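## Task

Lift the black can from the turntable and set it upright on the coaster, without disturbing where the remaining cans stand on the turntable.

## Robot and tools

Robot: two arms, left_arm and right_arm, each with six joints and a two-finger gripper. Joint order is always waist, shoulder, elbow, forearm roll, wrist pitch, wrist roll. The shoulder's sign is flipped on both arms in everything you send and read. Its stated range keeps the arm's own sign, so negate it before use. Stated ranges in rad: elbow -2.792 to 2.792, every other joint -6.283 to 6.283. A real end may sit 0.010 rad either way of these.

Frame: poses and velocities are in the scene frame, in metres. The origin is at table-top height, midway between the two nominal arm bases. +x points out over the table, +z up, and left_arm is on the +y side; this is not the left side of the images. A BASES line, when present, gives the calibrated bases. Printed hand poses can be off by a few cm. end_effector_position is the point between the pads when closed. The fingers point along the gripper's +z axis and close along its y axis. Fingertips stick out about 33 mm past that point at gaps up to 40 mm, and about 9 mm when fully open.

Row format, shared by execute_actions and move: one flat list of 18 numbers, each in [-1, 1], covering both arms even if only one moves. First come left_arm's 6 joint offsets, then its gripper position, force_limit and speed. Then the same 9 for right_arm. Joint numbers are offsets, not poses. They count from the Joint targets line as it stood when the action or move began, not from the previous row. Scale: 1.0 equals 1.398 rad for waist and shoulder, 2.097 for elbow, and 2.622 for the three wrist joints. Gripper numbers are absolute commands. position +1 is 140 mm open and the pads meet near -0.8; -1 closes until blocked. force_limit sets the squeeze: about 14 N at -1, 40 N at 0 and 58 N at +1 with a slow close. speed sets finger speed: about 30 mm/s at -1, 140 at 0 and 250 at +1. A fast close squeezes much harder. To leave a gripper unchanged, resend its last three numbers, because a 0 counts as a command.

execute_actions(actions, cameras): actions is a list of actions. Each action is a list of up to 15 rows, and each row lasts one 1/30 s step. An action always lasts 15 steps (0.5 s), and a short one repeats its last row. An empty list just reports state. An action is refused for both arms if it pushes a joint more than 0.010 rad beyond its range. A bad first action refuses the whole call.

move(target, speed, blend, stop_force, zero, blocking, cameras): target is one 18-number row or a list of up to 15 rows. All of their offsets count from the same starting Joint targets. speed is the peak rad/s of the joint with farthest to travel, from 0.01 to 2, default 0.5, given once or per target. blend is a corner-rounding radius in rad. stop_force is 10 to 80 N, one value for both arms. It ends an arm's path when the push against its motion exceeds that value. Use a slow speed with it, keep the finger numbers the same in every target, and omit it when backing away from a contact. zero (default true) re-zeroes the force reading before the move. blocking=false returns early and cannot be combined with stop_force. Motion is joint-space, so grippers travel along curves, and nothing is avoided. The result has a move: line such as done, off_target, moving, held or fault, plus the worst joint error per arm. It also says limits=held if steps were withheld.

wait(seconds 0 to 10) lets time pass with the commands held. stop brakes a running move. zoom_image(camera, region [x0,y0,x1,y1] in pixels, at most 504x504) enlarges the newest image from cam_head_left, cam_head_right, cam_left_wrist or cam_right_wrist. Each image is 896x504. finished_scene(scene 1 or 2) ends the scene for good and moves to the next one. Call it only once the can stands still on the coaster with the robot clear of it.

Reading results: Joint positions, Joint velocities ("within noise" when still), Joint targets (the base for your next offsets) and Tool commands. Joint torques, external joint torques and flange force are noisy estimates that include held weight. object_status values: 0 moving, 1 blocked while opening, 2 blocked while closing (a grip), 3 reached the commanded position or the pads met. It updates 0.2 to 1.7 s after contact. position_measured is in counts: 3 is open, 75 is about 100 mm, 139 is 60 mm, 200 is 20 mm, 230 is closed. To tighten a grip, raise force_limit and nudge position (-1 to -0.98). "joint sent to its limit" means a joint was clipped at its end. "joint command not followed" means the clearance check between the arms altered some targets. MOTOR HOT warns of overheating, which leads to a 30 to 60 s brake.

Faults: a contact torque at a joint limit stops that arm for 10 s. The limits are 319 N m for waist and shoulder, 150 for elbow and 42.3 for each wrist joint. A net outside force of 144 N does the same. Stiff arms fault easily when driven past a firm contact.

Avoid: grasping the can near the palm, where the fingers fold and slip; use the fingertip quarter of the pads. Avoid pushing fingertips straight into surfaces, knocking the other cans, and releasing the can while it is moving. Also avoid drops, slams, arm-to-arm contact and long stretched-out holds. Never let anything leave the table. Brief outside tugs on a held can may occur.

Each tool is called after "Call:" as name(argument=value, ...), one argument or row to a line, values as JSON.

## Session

Call:
execute_actions(
  actions=[],
)

Call:
wait(
  seconds=0.5,
  cameras=["cam_head_left"],
)

Call:
wait(
  seconds=0.5,
  cameras=["cam_head_left"],
)

Scene clock: 0.00 s.
left_arm: end_effector_position=(+0.6447, -0.0640, +0.2697) position_measured=3 object_status=3 end_effector_quat_wxyz=(+0.105, +0.772, -0.124, +0.615) | right_arm: end_effector_position=(+0.5360, -0.3301, +0.3176) position_measured=3 object_status=3 end_effector_quat_wxyz=(-0.331, +0.233, +0.857, +0.320)
Joint positions: left_arm=[-0.972 -0.31 2.058 2.165 0.795 -0.944] | right_arm=[-0.088 -0.28 1.733 0.731 1.767 -1.243]
Joint velocities: within noise
Joint torques (N m): no reading
External joint torques (N m): no reading
Flange force (N): no reading
Joint targets: left_arm=[-0.972 -0.310 2.058 2.165 0.795 -0.944] | right_arm=[-0.088 -0.280 1.733 0.731 1.767 -1.243]
Tool commands: left_gripper/position=+1.0 left_gripper/force_limit=+1.0 left_gripper/speed=+1.0 right_gripper/position=+1.0 right_gripper/force_limit=+1.0 right_gripper/speed=+1.0

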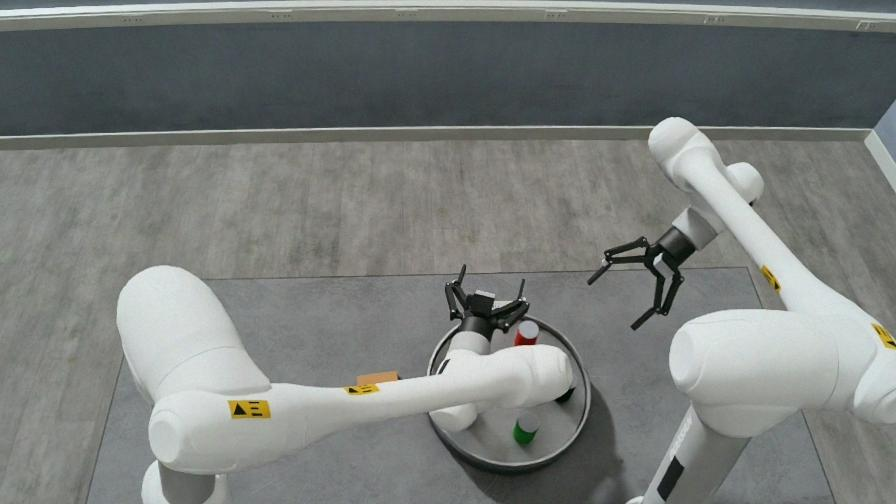

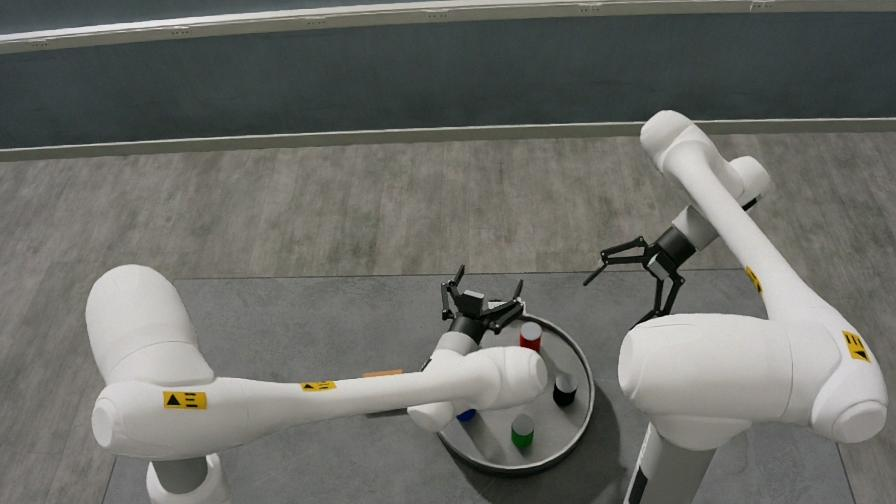

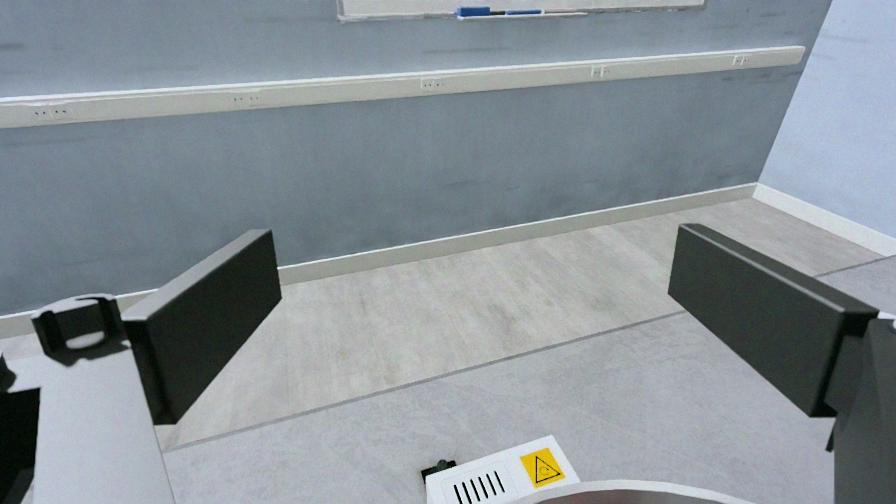

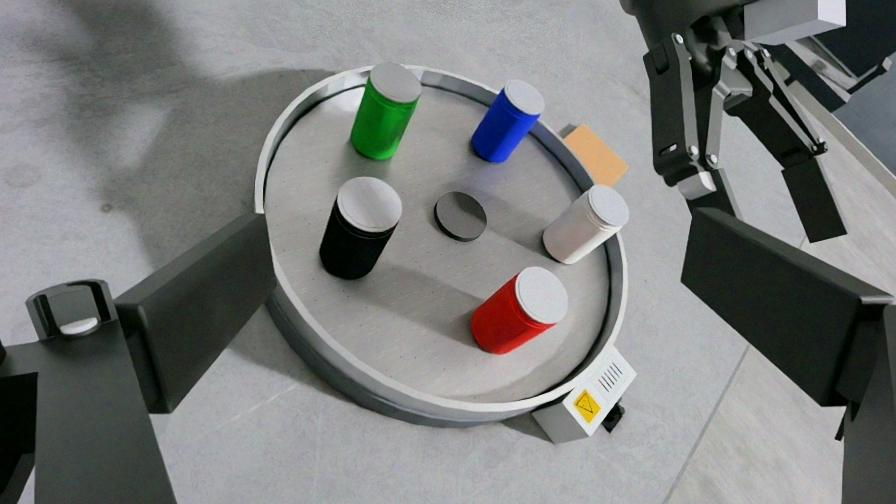

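Scene clock: 0.50 s.
left_arm: end_effector_position=(+0.6447, -0.0640, +0.2697) position_measured=3 object_status=3 end_effector_quat_wxyz=(+0.105, +0.772, -0.124, +0.615) | right_arm: end_effector_position=(+0.5360, -0.3301, +0.3176) position_measured=3 object_status=3 end_effector_quat_wxyz=(-0.331, +0.233, +0.857, +0.320)
Joint positions: left_arm=[-0.972 -0.31 2.058 2.165 0.795 -0.944] | right_arm=[-0.088 -0.28 1.733 0.731 1.767 -1.243]
Joint velocities: within noise
Joint torques (N m): left_arm=[0.09 67.9 -32.92 -0.6 2.4 -0.29] | right_arm=[-0.26 68.03 -36.57 4.68 1.61 -0.2]
External joint torques (N m): left_arm=[-0.14 -3.28 -0.81 0.04 -0.29 0.29] | right_arm=[0.54 -1.55 -1.23 -0.18 -0.09 0.21]
Flange force (N): left_arm=[-1.8 3.5 5.4] | right_arm=[-2.9 3.6 -1.7]
Joint targets: left_arm=[-0.972 -0.310 2.058 2.165 0.795 -0.944] | right_arm=[-0.088 -0.280 1.733 0.731 1.767 -1.243]
Tool commands: left_gripper/position=+1.0 left_gripper/force_limit=+1.0 left_gripper/speed=+1.0 right_gripper/position=+1.0 right_gripper/force_limit=+1.0 right_gripper/speed=+1.0
wait: 0.50 s; at rest by 0.17 s
Images, in order (width x height): cam_head_left 896x504.

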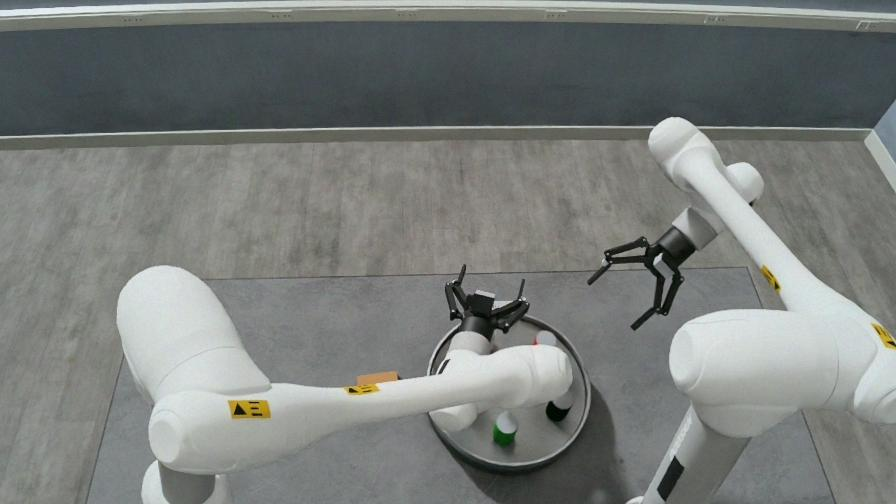

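Scene clock: 1.00 s.
left_arm: end_effector_position=(+0.6447, -0.0640, +0.2697) position_measured=3 object_status=3 end_effector_quat_wxyz=(+0.105, +0.772, -0.124, +0.615) | right_arm: end_effector_position=(+0.5360, -0.3301, +0.3176) position_measured=3 object_status=3 end_effector_quat_wxyz=(-0.331, +0.233, +0.857, +0.320)
Joint positions: left_arm=[-0.972 -0.31 2.058 2.165 0.795 -0.944] | right_arm=[-0.088 -0.28 1.733 0.731 1.767 -1.243]
Joint velocities: within noise
Joint torques (N m): left_arm=[0.13 67.99 -32.91 -0.61 2.42 -0.24] | right_arm=[-0.26 67.98 -36.5 4.63 1.6 -0.26]
External joint torques (N m): left_arm=[-0.15 -2.69 -0.95 0.05 -0.29 0.24] | right_arm=[0.14 -1.9 -1.24 -0.13 -0.09 0.27]
Flange force (N): left_arm=[-1.1 3.1 4.8] | right_arm=[-3.5 3.4 -2.2]
Joint targets: left_arm=[-0.972 -0.310 2.058 2.165 0.795 -0.944] | right_arm=[-0.088 -0.280 1.733 0.731 1.767 -1.243]
Tool commands: left_gripper/position=+1.0 left_gripper/force_limit=+1.0 left_gripper/speed=+1.0 right_gripper/position=+1.0 right_gripper/force_limit=+1.0 right_gripper/speed=+1.0
wait: 0.50 s; at rest by 0.17 s
Images, in order (width x height): cam_head_left 896x504.

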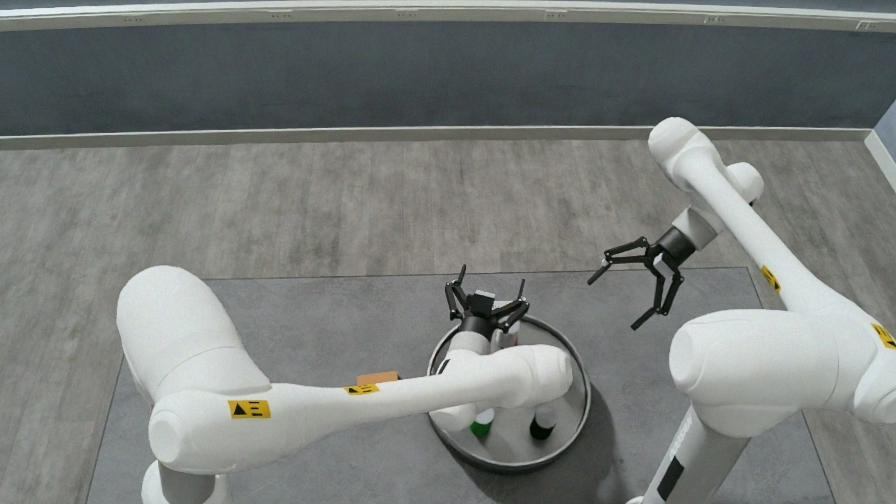

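Call:
move(
  target=[0.000383, 0.108898, -0.193591, -0.825706, 0.204767, 1.0, 1, 1, 1, 0, 0, 0, 0, 0, 0, 1, 1, 1],
  speed=1.4,
  cameras=["cam_head_left", "cam_left_wrist", "cam_right_wrist"],
)

Scene clock: 10.97 s.
left_arm: end_effector_position=(+0.3718, -0.0099, +0.3002) position_measured=3 object_status=3 end_effector_quat_wxyz=(+0.000, +0.856, -0.516, +0.000) | right_arm: end_effector_position=(+0.5360, -0.3301, +0.3176) position_measured=3 object_status=3 end_effector_quat_wxyz=(-0.331, +0.233, +0.857, +0.320)
Joint positions: left_arm=[-0.972 -0.158 1.652 0 1.332 1.677] | right_arm=[-0.088 -0.28 1.733 0.731 1.767 -1.243]
Joint velocities: within noise
Joint torques (N m): left_arm=[0.09 59.33 -39.62 4.32 0.28 -0.27] | right_arm=[-0.17 68.14 -36.5 4.69 1.62 -0.19]
External joint torques (N m): left_arm=[-0.14 -2.59 -1.04 -0.16 -0.34 0.27] | right_arm=[0.13 -1.7 -1.33 -0.18 -0.1 0.21]
Flange force (N): left_arm=[5.8 -1.2 0.1] | right_arm=[-3.3 3.3 -2.3]
Joint targets: left_arm=[-0.972 -0.158 1.652 0.000 1.332 1.677] | right_arm=[-0.088 -0.280 1.733 0.731 1.767 -1.243]
move: done
Images, in order (width x height): cam_head_left 896x504, cam_left_wrist 896x504, cam_right_wrist 896x504.

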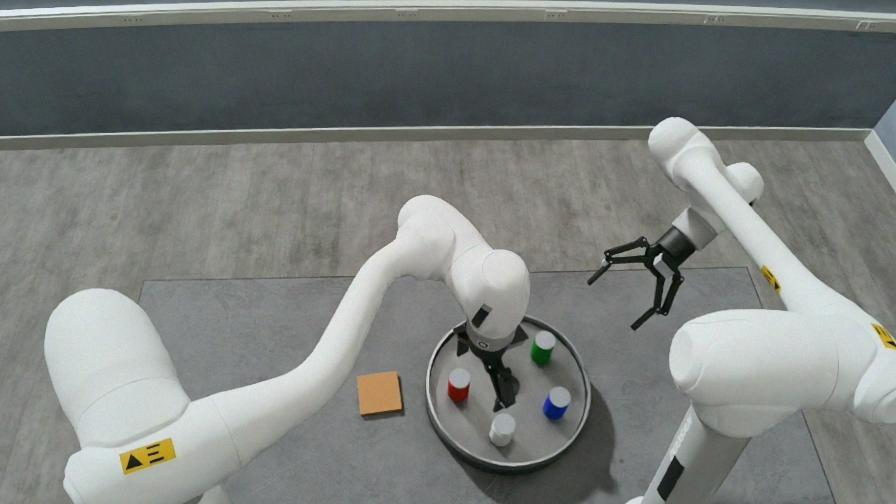

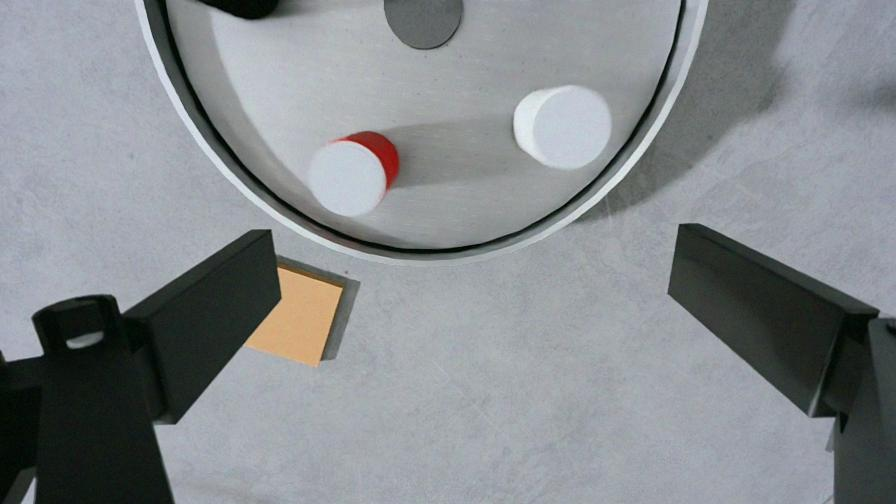

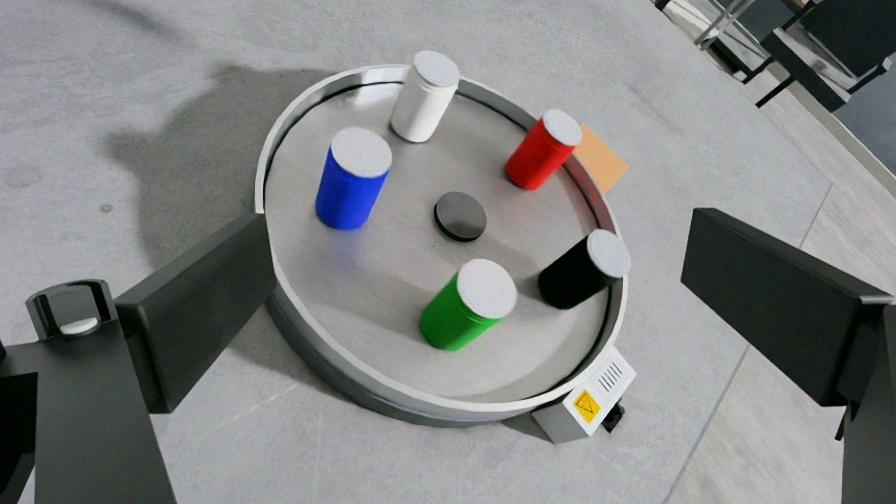

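Call:
move(
  target=[0, -0.050057, 0.0728, 0, -0.084953, 0.317771, 1, 1, 1, 0, 0, 0, 0, 0, 0, 1, 1, 1],
  speed=0.8,
  cameras=["cam_left_wrist"],
)

Call:
wait(
  seconds=0.5,
  cameras=["cam_left_wrist"],
)

Call:
wait(
  seconds=0.5,
  cameras=["cam_left_wrist"],
)

Call:
wait(
  seconds=0.5,
  cameras=["cam_left_wrist"],
)

Call:
wait(
  seconds=0.5,
  cameras=["cam_left_wrist"],
)

Call:
wait(
  seconds=0.5,
  cameras=["cam_left_wrist", "cam_right_wrist"],
)

Scene clock: 13.27 s.
left_arm: end_effector_position=(+0.3718, -0.0099, +0.1752) position_measured=3 object_status=3 end_effector_quat_wxyz=(+0.000, -0.574, +0.819, +0.000) | right_arm: end_effector_position=(+0.5360, -0.3301, +0.3176) position_measured=3 object_status=3 end_effector_quat_wxyz=(-0.331, +0.233, +0.857, +0.320)
Joint positions: left_arm=[-0.972 -0.228 1.804 0 1.11 2.51] | right_arm=[-0.088 -0.28 1.733 0.731 1.767 -1.243]
Joint velocities: within noise
Joint torques (N m): left_arm=[0.15 63.45 -36.62 3.99 0.37 -0.23] | right_arm=[-0.38 68.24 -36.47 4.69 1.6 -0.19]
External joint torques (N m): left_arm=[-0.1 -2.43 -0.9 -0.17 -0.41 0.23] | right_arm=[0.25 -1.6 -1.41 -0.17 -0.09 0.21]
Flange force (N): left_arm=[2.6 -4.5 1.6] | right_arm=[-3.2 3.5 -2.3]
Joint targets: left_arm=[-0.972 -0.228 1.804 0.000 1.110 2.510] | right_arm=[-0.088 -0.280 1.733 0.731 1.767 -1.243]
move: done
Images, in order (width x height): cam_left_wrist 896x504.

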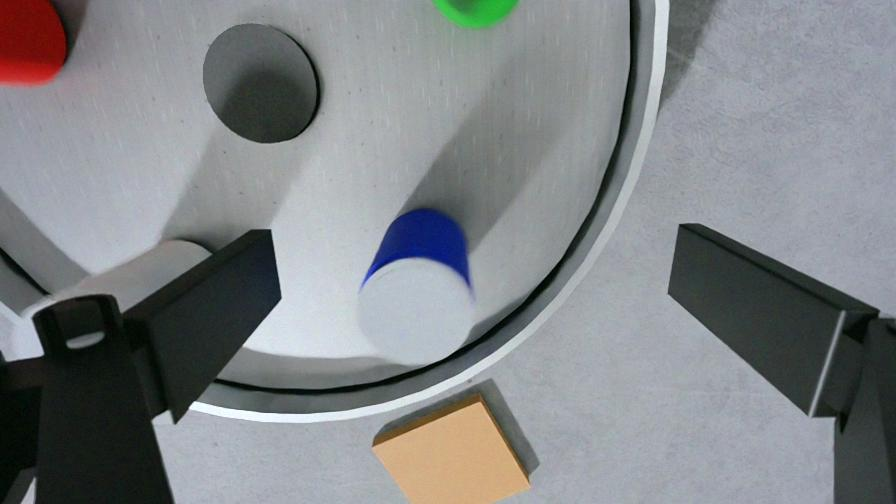

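Scene clock: 13.77 s.
left_arm: end_effector_position=(+0.3718, -0.0099, +0.1752) position_measured=3 object_status=3 end_effector_quat_wxyz=(+0.000, -0.574, +0.819, +0.000) | right_arm: end_effector_position=(+0.5360, -0.3301, +0.3176) position_measured=3 object_status=3 end_effector_quat_wxyz=(-0.331, +0.233, +0.857, +0.320)
Joint positions: left_arm=[-0.972 -0.228 1.804 0 1.11 2.51] | right_arm=[-0.088 -0.28 1.733 0.731 1.767 -1.243]
Joint velocities: within noise
Joint torques (N m): left_arm=[0.07 63.33 -36.51 3.99 0.32 -0.26] | right_arm=[-0.03 68.14 -36.45 4.69 1.59 -0.2]
External joint torques (N m): left_arm=[0.02 -2.31 -1.03 -0.17 -0.36 0.26] | right_arm=[-0.07 -2.45 -1.19 -0.2 -0.09 0.22]
Flange force (N): left_arm=[2.5 -4.7 1.3] | right_arm=[-4.4 3.3 -2.5]
Joint targets: left_arm=[-0.972 -0.228 1.804 0.000 1.110 2.510] | right_arm=[-0.088 -0.280 1.733 0.731 1.767 -1.243]
Tool commands: left_gripper/position=+1.0 left_gripper/force_limit=+1.0 left_gripper/speed=+1.0 right_gripper/position=+1.0 right_gripper/force_limit=+1.0 right_gripper/speed=+1.0
wait: 0.50 s; at rest by 0.17 s
Images, in order (width x height): cam_left_wrist 896x504.

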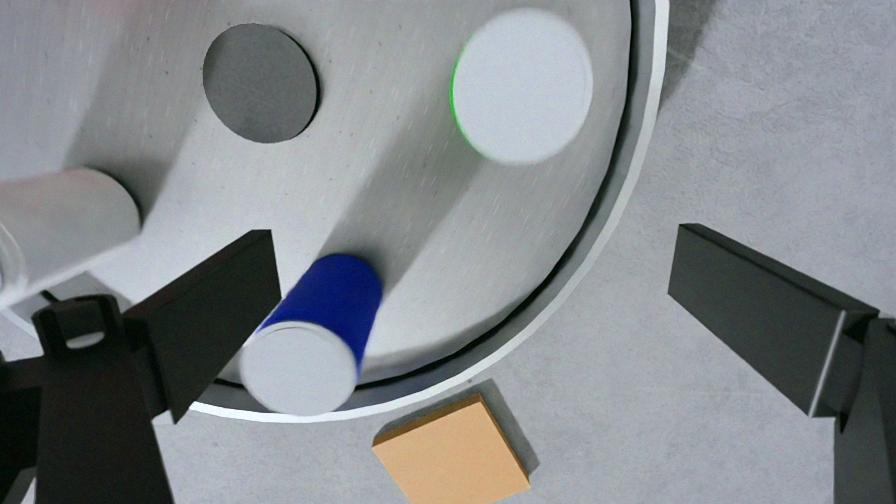

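Scene clock: 14.27 s.
left_arm: end_effector_position=(+0.3718, -0.0099, +0.1752) position_measured=3 object_status=3 end_effector_quat_wxyz=(+0.000, -0.574, +0.819, +0.000) | right_arm: end_effector_position=(+0.5360, -0.3301, +0.3176) position_measured=3 object_status=3 end_effector_quat_wxyz=(-0.331, +0.233, +0.857, +0.320)
Joint positions: left_arm=[-0.972 -0.228 1.804 0 1.11 2.51] | right_arm=[-0.088 -0.28 1.733 0.731 1.767 -1.243]
Joint velocities: within noise
Joint torques (N m): left_arm=[0.18 63.39 -36.66 3.97 0.33 -0.29] | right_arm=[-0.09 68.11 -36.47 4.68 1.58 -0.2]
External joint torques (N m): left_arm=[-0.22 -2.85 -0.76 -0.17 -0.37 0.29] | right_arm=[0.11 -2.24 -1.2 -0.19 -0.08 0.21]
Flange force (N): left_arm=[2.9 -4.7 2.0] | right_arm=[-4.0 3.4 -2.3]
Joint targets: left_arm=[-0.972 -0.228 1.804 0.000 1.110 2.510] | right_arm=[-0.088 -0.280 1.733 0.731 1.767 -1.243]
Tool commands: left_gripper/position=+1.0 left_gripper/force_limit=+1.0 left_gripper/speed=+1.0 right_gripper/position=+1.0 right_gripper/force_limit=+1.0 right_gripper/speed=+1.0
wait: 0.50 s; at rest by 0.17 s
Images, in order (width x height): cam_left_wrist 896x504.

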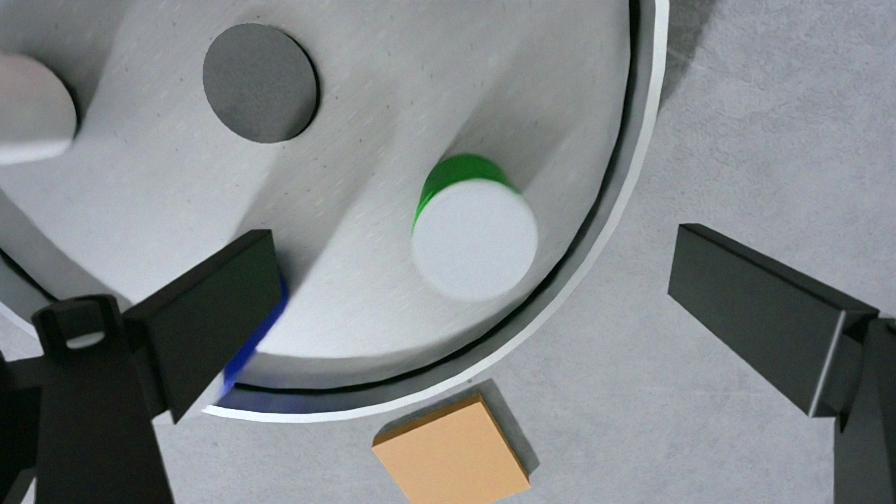

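Scene clock: 14.77 s.
left_arm: end_effector_position=(+0.3718, -0.0099, +0.1752) position_measured=3 object_status=3 end_effector_quat_wxyz=(+0.000, -0.574, +0.819, +0.000) | right_arm: end_effector_position=(+0.5360, -0.3301, +0.3176) position_measured=3 object_status=3 end_effector_quat_wxyz=(-0.331, +0.233, +0.857, +0.320)
Joint positions: left_arm=[-0.972 -0.228 1.804 0 1.11 2.51] | right_arm=[-0.088 -0.28 1.733 0.731 1.767 -1.243]
Joint velocities: within noise
Joint torques (N m): left_arm=[0.03 63.41 -36.55 4.03 0.36 -0.25] | right_arm=[-0.31 68.13 -36.58 4.69 1.62 -0.2]
External joint torques (N m): left_arm=[-0.07 -2.96 -0.88 -0.23 -0.4 0.25] | right_arm=[0.27 -1.85 -1.2 -0.18 -0.11 0.21]
Flange force (N): left_arm=[3.0 -5.1 2.0] | right_arm=[-3.4 3.4 -2.0]
Joint targets: left_arm=[-0.972 -0.228 1.804 0.000 1.110 2.510] | right_arm=[-0.088 -0.280 1.733 0.731 1.767 -1.243]
Tool commands: left_gripper/position=+1.0 left_gripper/force_limit=+1.0 left_gripper/speed=+1.0 right_gripper/position=+1.0 right_gripper/force_limit=+1.0 right_gripper/speed=+1.0
wait: 0.50 s; at rest by 0.17 s
Images, in order (width x height): cam_left_wrist 896x504.

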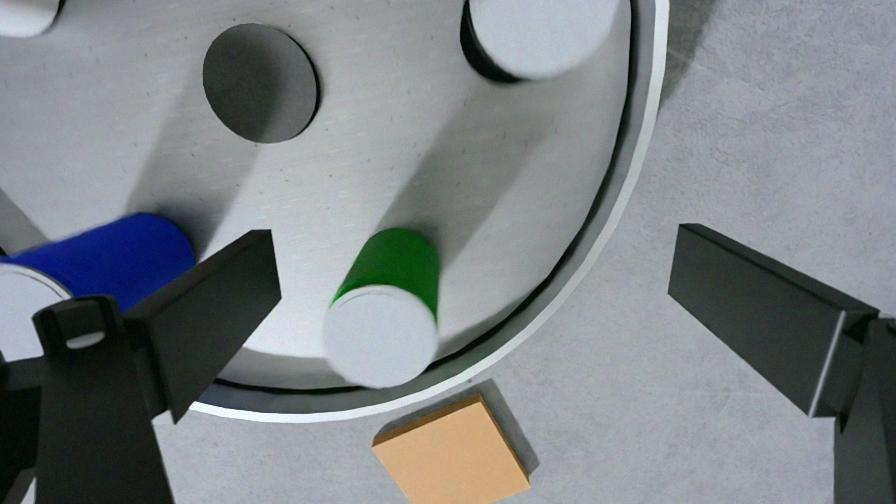

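Scene clock: 15.27 s.
left_arm: end_effector_position=(+0.3718, -0.0099, +0.1752) position_measured=3 object_status=3 end_effector_quat_wxyz=(+0.000, -0.574, +0.819, +0.000) | right_arm: end_effector_position=(+0.5360, -0.3301, +0.3176) position_measured=3 object_status=3 end_effector_quat_wxyz=(-0.331, +0.233, +0.857, +0.320)
Joint positions: left_arm=[-0.972 -0.228 1.804 0 1.11 2.51] | right_arm=[-0.088 -0.28 1.733 0.731 1.767 -1.243]
Joint velocities: within noise
Joint torques (N m): left_arm=[0.09 63.22 -36.45 4.01 0.34 -0.25] | right_arm=[-0.21 68.2 -36.61 4.66 1.6 -0.19]
External joint torques (N m): left_arm=[-0.1 -2.67 -0.97 -0.2 -0.37 0.25] | right_arm=[-0.25 -1.97 -1.2 -0.14 -0.09 0.21]
Flange force (N): left_arm=[2.9 -4.9 1.6] | right_arm=[-3.7 2.9 -2.5]
Joint targets: left_arm=[-0.972 -0.228 1.804 0.000 1.110 2.510] | right_arm=[-0.088 -0.280 1.733 0.731 1.767 -1.243]
Tool commands: left_gripper/position=+1.0 left_gripper/force_limit=+1.0 left_gripper/speed=+1.0 right_gripper/position=+1.0 right_gripper/force_limit=+1.0 right_gripper/speed=+1.0
wait: 0.50 s; at rest by 0.17 s
Images, in order (width x height): cam_left_wrist 896x504.

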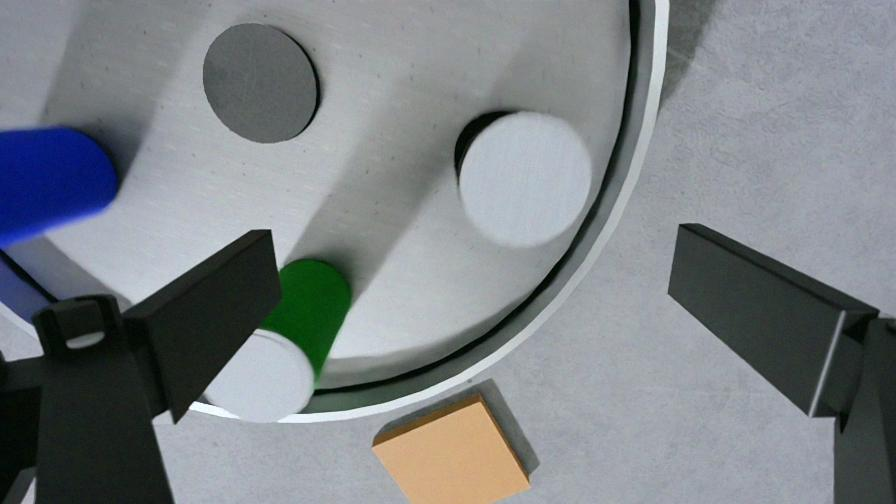

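Scene clock: 15.77 s.
left_arm: end_effector_position=(+0.3718, -0.0099, +0.1752) position_measured=3 object_status=3 end_effector_quat_wxyz=(+0.000, -0.574, +0.819, +0.000) | right_arm: end_effector_position=(+0.5360, -0.3301, +0.3176) position_measured=3 object_status=3 end_effector_quat_wxyz=(-0.331, +0.233, +0.857, +0.320)
Joint positions: left_arm=[-0.972 -0.228 1.804 0 1.11 2.51] | right_arm=[-0.088 -0.28 1.733 0.731 1.767 -1.243]
Joint velocities: within noise
Joint torques (N m): left_arm=[-0.02 63.26 -36.53 3.98 0.34 -0.24] | right_arm=[0.04 68.22 -36.38 4.74 1.62 -0.2]
External joint torques (N m): left_arm=[-0.09 -3.2 -0.78 -0.18 -0.37 0.24] | right_arm=[0.13 -1.63 -1.46 -0.23 -0.1 0.21]
Flange force (N): left_arm=[3.1 -5.2 2.2] | right_arm=[-3.3 3.5 -2.5]
Joint targets: left_arm=[-0.972 -0.228 1.804 0.000 1.110 2.510] | right_arm=[-0.088 -0.280 1.733 0.731 1.767 -1.243]
Tool commands: left_gripper/position=+1.0 left_gripper/force_limit=+1.0 left_gripper/speed=+1.0 right_gripper/position=+1.0 right_gripper/force_limit=+1.0 right_gripper/speed=+1.0
wait: 0.50 s; at rest by 0.17 s
Images, in order (width x height): cam_left_wrist 896x504, cam_right_wrist 896x504.

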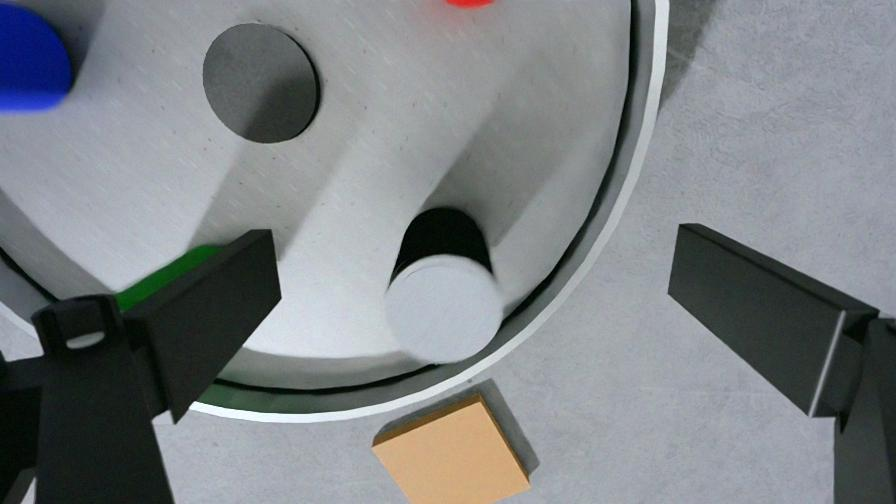

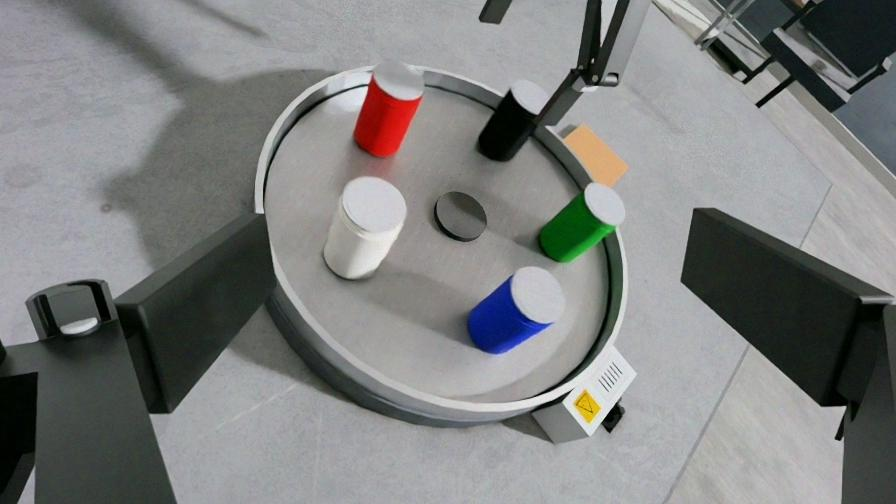

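Call:
move(
  target=[-0.000577, 0.008690, 0.007550, 0, -0.001560, -0.000056, 1, 1, 1, 0, 0, 0, 0, 0, 0, 1, 1, 1],
  speed=0.3,
  cameras=["cam_left_wrist"],
)

Scene clock: 23.57 s.
left_arm: end_effector_position=(+0.3668, -0.0035, +0.1750) position_measured=3 object_status=3 end_effector_quat_wxyz=(+0.000, -0.574, +0.819, +0.000) | right_arm: end_effector_position=(+0.5360, -0.3301, +0.3176) position_measured=3 object_status=3 end_effector_quat_wxyz=(-0.331, +0.233, +0.857, +0.320)
Joint positions: left_arm=[-0.973 -0.215 1.82 0 1.105 2.51] | right_arm=[-0.088 -0.28 1.733 0.731 1.767 -1.243]
Joint velocities: within noise
Joint torques (N m): left_arm=[0.25 62.03 -36.39 3.99 0.33 -0.29] | right_arm=[-0.48 68.17 -36.45 4.7 1.62 -0.21]
External joint torques (N m): left_arm=[-0.33 -2.85 -0.99 -0.18 -0.37 0.29] | right_arm=[0.69 -1.76 -1.34 -0.2 -0.1 0.23]
Flange force (N): left_arm=[3.3 -5.0 1.8] | right_arm=[-3.3 4.0 -1.8]
Joint targets: left_arm=[-0.973 -0.215 1.820 0.000 1.105 2.510] | right_arm=[-0.088 -0.280 1.733 0.731 1.767 -1.243]
move: done
Images, in order (width x height): cam_left_wrist 896x504.

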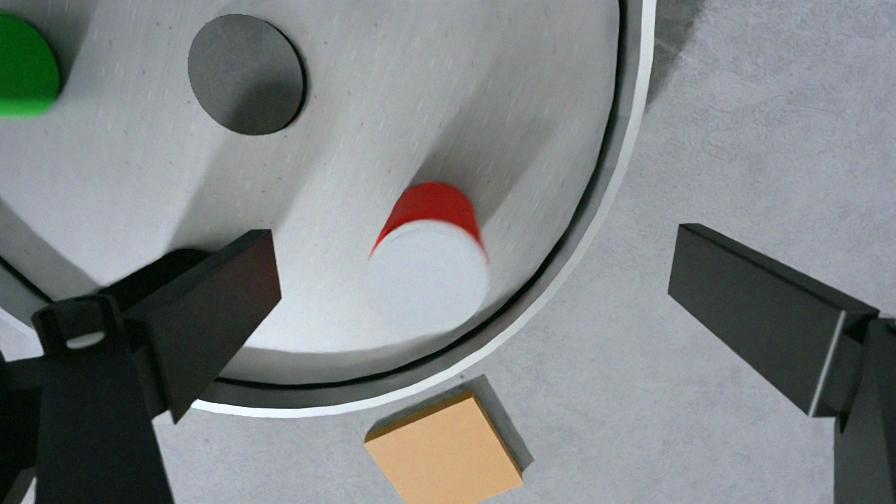

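Call:
wait(
  seconds=4.0,
  cameras=["cam_left_wrist"],
)

Call:
wait(
  seconds=0.25,
  cameras=["cam_left_wrist"],
)

Call:
wait(
  seconds=0.25,
  cameras=["cam_left_wrist"],
)

Call:
wait(
  seconds=0.25,
  cameras=["cam_left_wrist"],
)

Scene clock: 27.97 s.
left_arm: end_effector_position=(+0.3668, -0.0035, +0.1750) position_measured=3 object_status=3 end_effector_quat_wxyz=(+0.000, -0.574, +0.819, +0.000) | right_arm: end_effector_position=(+0.5360, -0.3301, +0.3176) position_measured=3 object_status=3 end_effector_quat_wxyz=(-0.331, +0.233, +0.857, +0.320)
Joint positions: left_arm=[-0.973 -0.215 1.82 0 1.105 2.51] | right_arm=[-0.088 -0.28 1.733 0.731 1.767 -1.243]
Joint velocities: within noise
Joint torques (N m): left_arm=[0.08 62.07 -36.44 3.99 0.34 -0.28] | right_arm=[-0.17 68.04 -36.66 4.7 1.58 -0.24]
External joint torques (N m): left_arm=[0 -2.23 -1.05 -0.17 -0.37 0.28] | right_arm=[-0.01 -2.2 -1.03 -0.2 -0.08 0.25]
Flange force (N): left_arm=[2.4 -4.6 1.2] | right_arm=[-3.8 3.0 -2.2]
Joint targets: left_arm=[-0.973 -0.215 1.820 0.000 1.105 2.510] | right_arm=[-0.088 -0.280 1.733 0.731 1.767 -1.243]
Tool commands: left_gripper/position=+1.0 left_gripper/force_limit=+1.0 left_gripper/speed=+1.0 right_gripper/position=+1.0 right_gripper/force_limit=+1.0 right_gripper/speed=+1.0
wait: 4.00 s; at rest from the start
Images, in order (width x height): cam_left_wrist 896x504.

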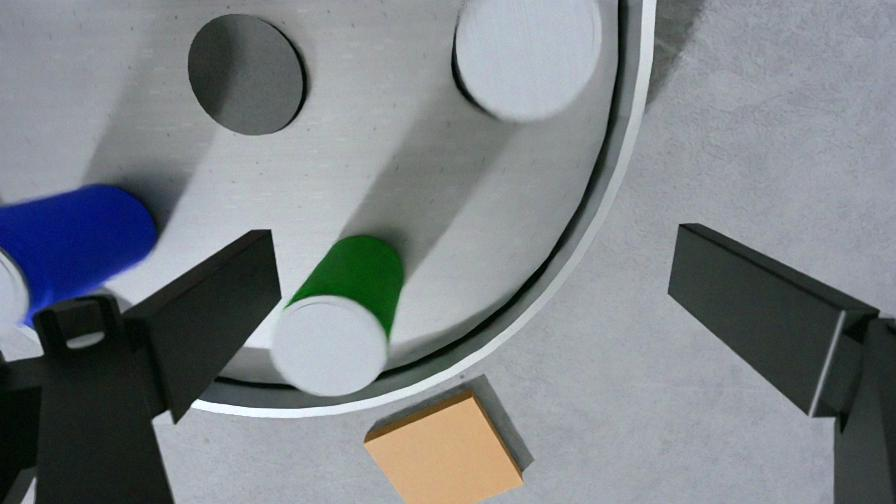

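Scene clock: 28.23 s.
left_arm: end_effector_position=(+0.3668, -0.0035, +0.1750) position_measured=3 object_status=3 end_effector_quat_wxyz=(+0.000, -0.574, +0.819, +0.000) | right_arm: end_effector_position=(+0.5360, -0.3301, +0.3176) position_measured=3 object_status=3 end_effector_quat_wxyz=(-0.331, +0.233, +0.857, +0.320)
Joint positions: left_arm=[-0.973 -0.215 1.82 0 1.105 2.51] | right_arm=[-0.088 -0.28 1.733 0.731 1.767 -1.243]
Joint velocities: within noise
Joint torques (N m): left_arm=[0.12 61.98 -36.43 4 0.33 -0.28] | right_arm=[-0.27 68.28 -36.36 4.67 1.64 -0.21]
External joint torques (N m): left_arm=[-0.13 -2.51 -0.98 -0.2 -0.37 0.28] | right_arm=[0.5 -1.75 -1.46 -0.16 -0.13 0.23]
Flange force (N): left_arm=[2.8 -4.7 1.5] | right_arm=[-3.4 4.0 -2.1]
Joint targets: left_arm=[-0.973 -0.215 1.820 0.000 1.105 2.510] | right_arm=[-0.088 -0.280 1.733 0.731 1.767 -1.243]
Tool commands: left_gripper/position=+1.0 left_gripper/force_limit=+1.0 left_gripper/speed=+1.0 right_gripper/position=+1.0 right_gripper/force_limit=+1.0 right_gripper/speed=+1.0
wait: 0.27 s; at rest by 0.17 s
Images, in order (width x height): cam_left_wrist 896x504.

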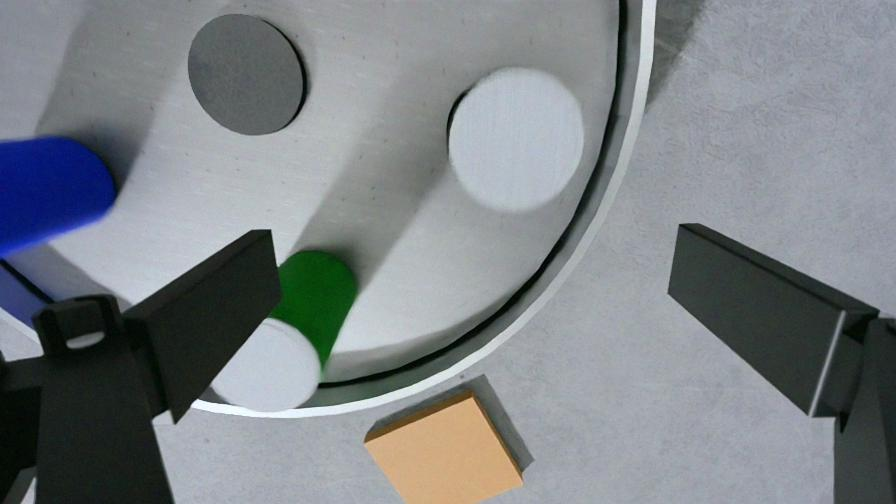

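Scene clock: 28.50 s.
left_arm: end_effector_position=(+0.3668, -0.0035, +0.1750) position_measured=3 object_status=3 end_effector_quat_wxyz=(+0.000, -0.574, +0.819, +0.000) | right_arm: end_effector_position=(+0.5360, -0.3301, +0.3176) position_measured=3 object_status=3 end_effector_quat_wxyz=(-0.331, +0.233, +0.857, +0.320)
Joint positions: left_arm=[-0.973 -0.215 1.82 0 1.105 2.51] | right_arm=[-0.088 -0.28 1.733 0.731 1.767 -1.243]
Joint velocities: within noise
Joint torques (N m): left_arm=[0.07 61.95 -36.42 3.97 0.38 -0.28] | right_arm=[-0.15 68.15 -36.44 4.72 1.59 -0.19]
External joint torques (N m): left_arm=[0.07 -2.2 -1.05 -0.16 -0.42 0.28] | right_arm=[0.12 -1.8 -1.36 -0.21 -0.08 0.21]
Flange force (N): left_arm=[2.3 -4.6 1.3] | right_arm=[-3.4 3.4 -2.4]
Joint targets: left_arm=[-0.973 -0.215 1.820 0.000 1.105 2.510] | right_arm=[-0.088 -0.280 1.733 0.731 1.767 -1.243]
Tool commands: left_gripper/position=+1.0 left_gripper/force_limit=+1.0 left_gripper/speed=+1.0 right_gripper/position=+1.0 right_gripper/force_limit=+1.0 right_gripper/speed=+1.0
wait: 0.27 s; at rest by 0.17 s
Images, in order (width x height): cam_left_wrist 896x504.

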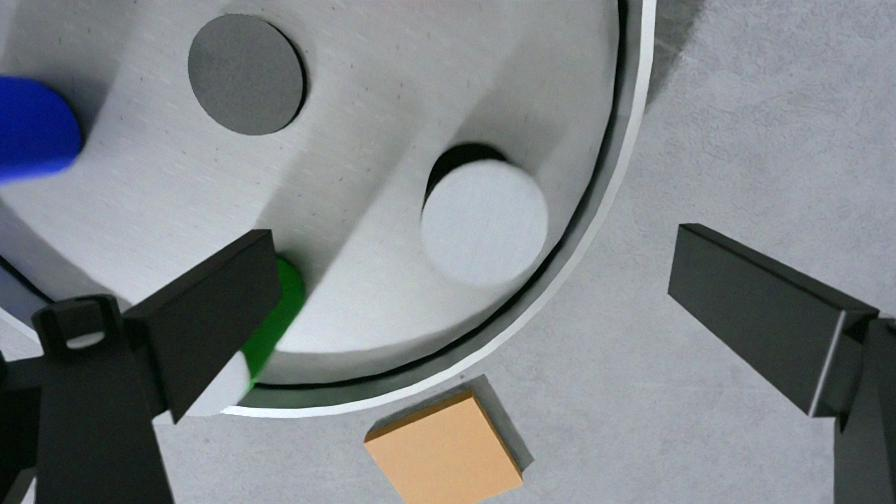

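Scene clock: 28.77 s.
left_arm: end_effector_position=(+0.3668, -0.0035, +0.1750) position_measured=3 object_status=3 end_effector_quat_wxyz=(+0.000, -0.574, +0.819, +0.000) | right_arm: end_effector_position=(+0.5360, -0.3301, +0.3176) position_measured=3 object_status=3 end_effector_quat_wxyz=(-0.331, +0.233, +0.857, +0.320)
Joint positions: left_arm=[-0.973 -0.215 1.82 0 1.105 2.51] | right_arm=[-0.088 -0.28 1.733 0.731 1.767 -1.243]
Joint velocities: within noise
Joint torques (N m): left_arm=[0.08 61.97 -36.37 4 0.35 -0.27] | right_arm=[-0.25 68.1 -36.5 4.69 1.61 -0.23]
External joint torques (N m): left_arm=[-0.05 -2.21 -1.12 -0.19 -0.38 0.27] | right_arm=[0.02 -1.82 -1.31 -0.17 -0.1 0.25]
Flange force (N): left_arm=[2.6 -4.6 1.2] | right_arm=[-3.4 3.3 -2.4]
Joint targets: left_arm=[-0.973 -0.215 1.820 0.000 1.105 2.510] | right_arm=[-0.088 -0.280 1.733 0.731 1.767 -1.243]
Tool commands: left_gripper/position=+1.0 left_gripper/force_limit=+1.0 left_gripper/speed=+1.0 right_gripper/position=+1.0 right_gripper/force_limit=+1.0 right_gripper/speed=+1.0
wait: 0.27 s; at rest by 0.17 s
Images, in order (width x height): cam_left_wrist 896x504.

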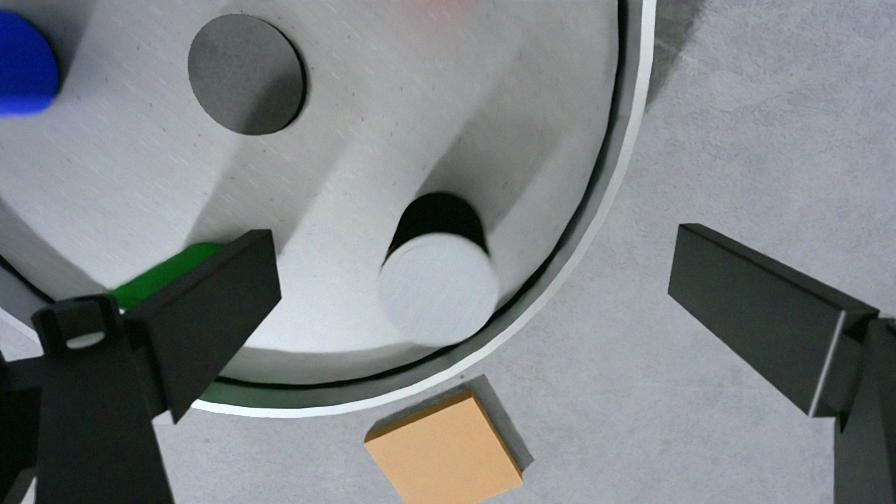

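Call:
wait(
  seconds=0,
  cameras=[],
)

Scene clock: 31.07 s.
left_arm: end_effector_position=(+0.3668, -0.0035, +0.1750) position_measured=3 object_status=3 end_effector_quat_wxyz=(+0.000, -0.574, +0.819, +0.000) | right_arm: end_effector_position=(+0.5360, -0.3301, +0.3176) position_measured=3 object_status=3 end_effector_quat_wxyz=(-0.331, +0.233, +0.857, +0.320)
Joint positions: left_arm=[-0.973 -0.215 1.82 0 1.105 2.51] | right_arm=[-0.088 -0.28 1.733 0.731 1.767 -1.243]
Joint velocities: within noise
Joint torques (N m): left_arm=[0.29 61.95 -36.34 4 0.35 -0.27] | right_arm=[-0.23 68.14 -36.52 4.68 1.59 -0.22]
External joint torques (N m): left_arm=[-0.15 -2.09 -1.14 -0.19 -0.38 0.27] | right_arm=[0.34 -1.53 -1.34 -0.17 -0.07 0.24]
Flange force (N): left_arm=[2.6 -4.4 1.0] | right_arm=[-3.0 3.5 -2.1]
Joint targets: left_arm=[-0.973 -0.215 1.820 0.000 1.105 2.510] | right_arm=[-0.088 -0.280 1.733 0.731 1.767 -1.243]
Tool commands: left_gripper/position=+1.0 left_gripper/force_limit=+1.0 left_gripper/speed=+1.0 right_gripper/position=+1.0 right_gripper/force_limit=+1.0 right_gripper/speed=+1.0
No camera images: "cameras" was empty.


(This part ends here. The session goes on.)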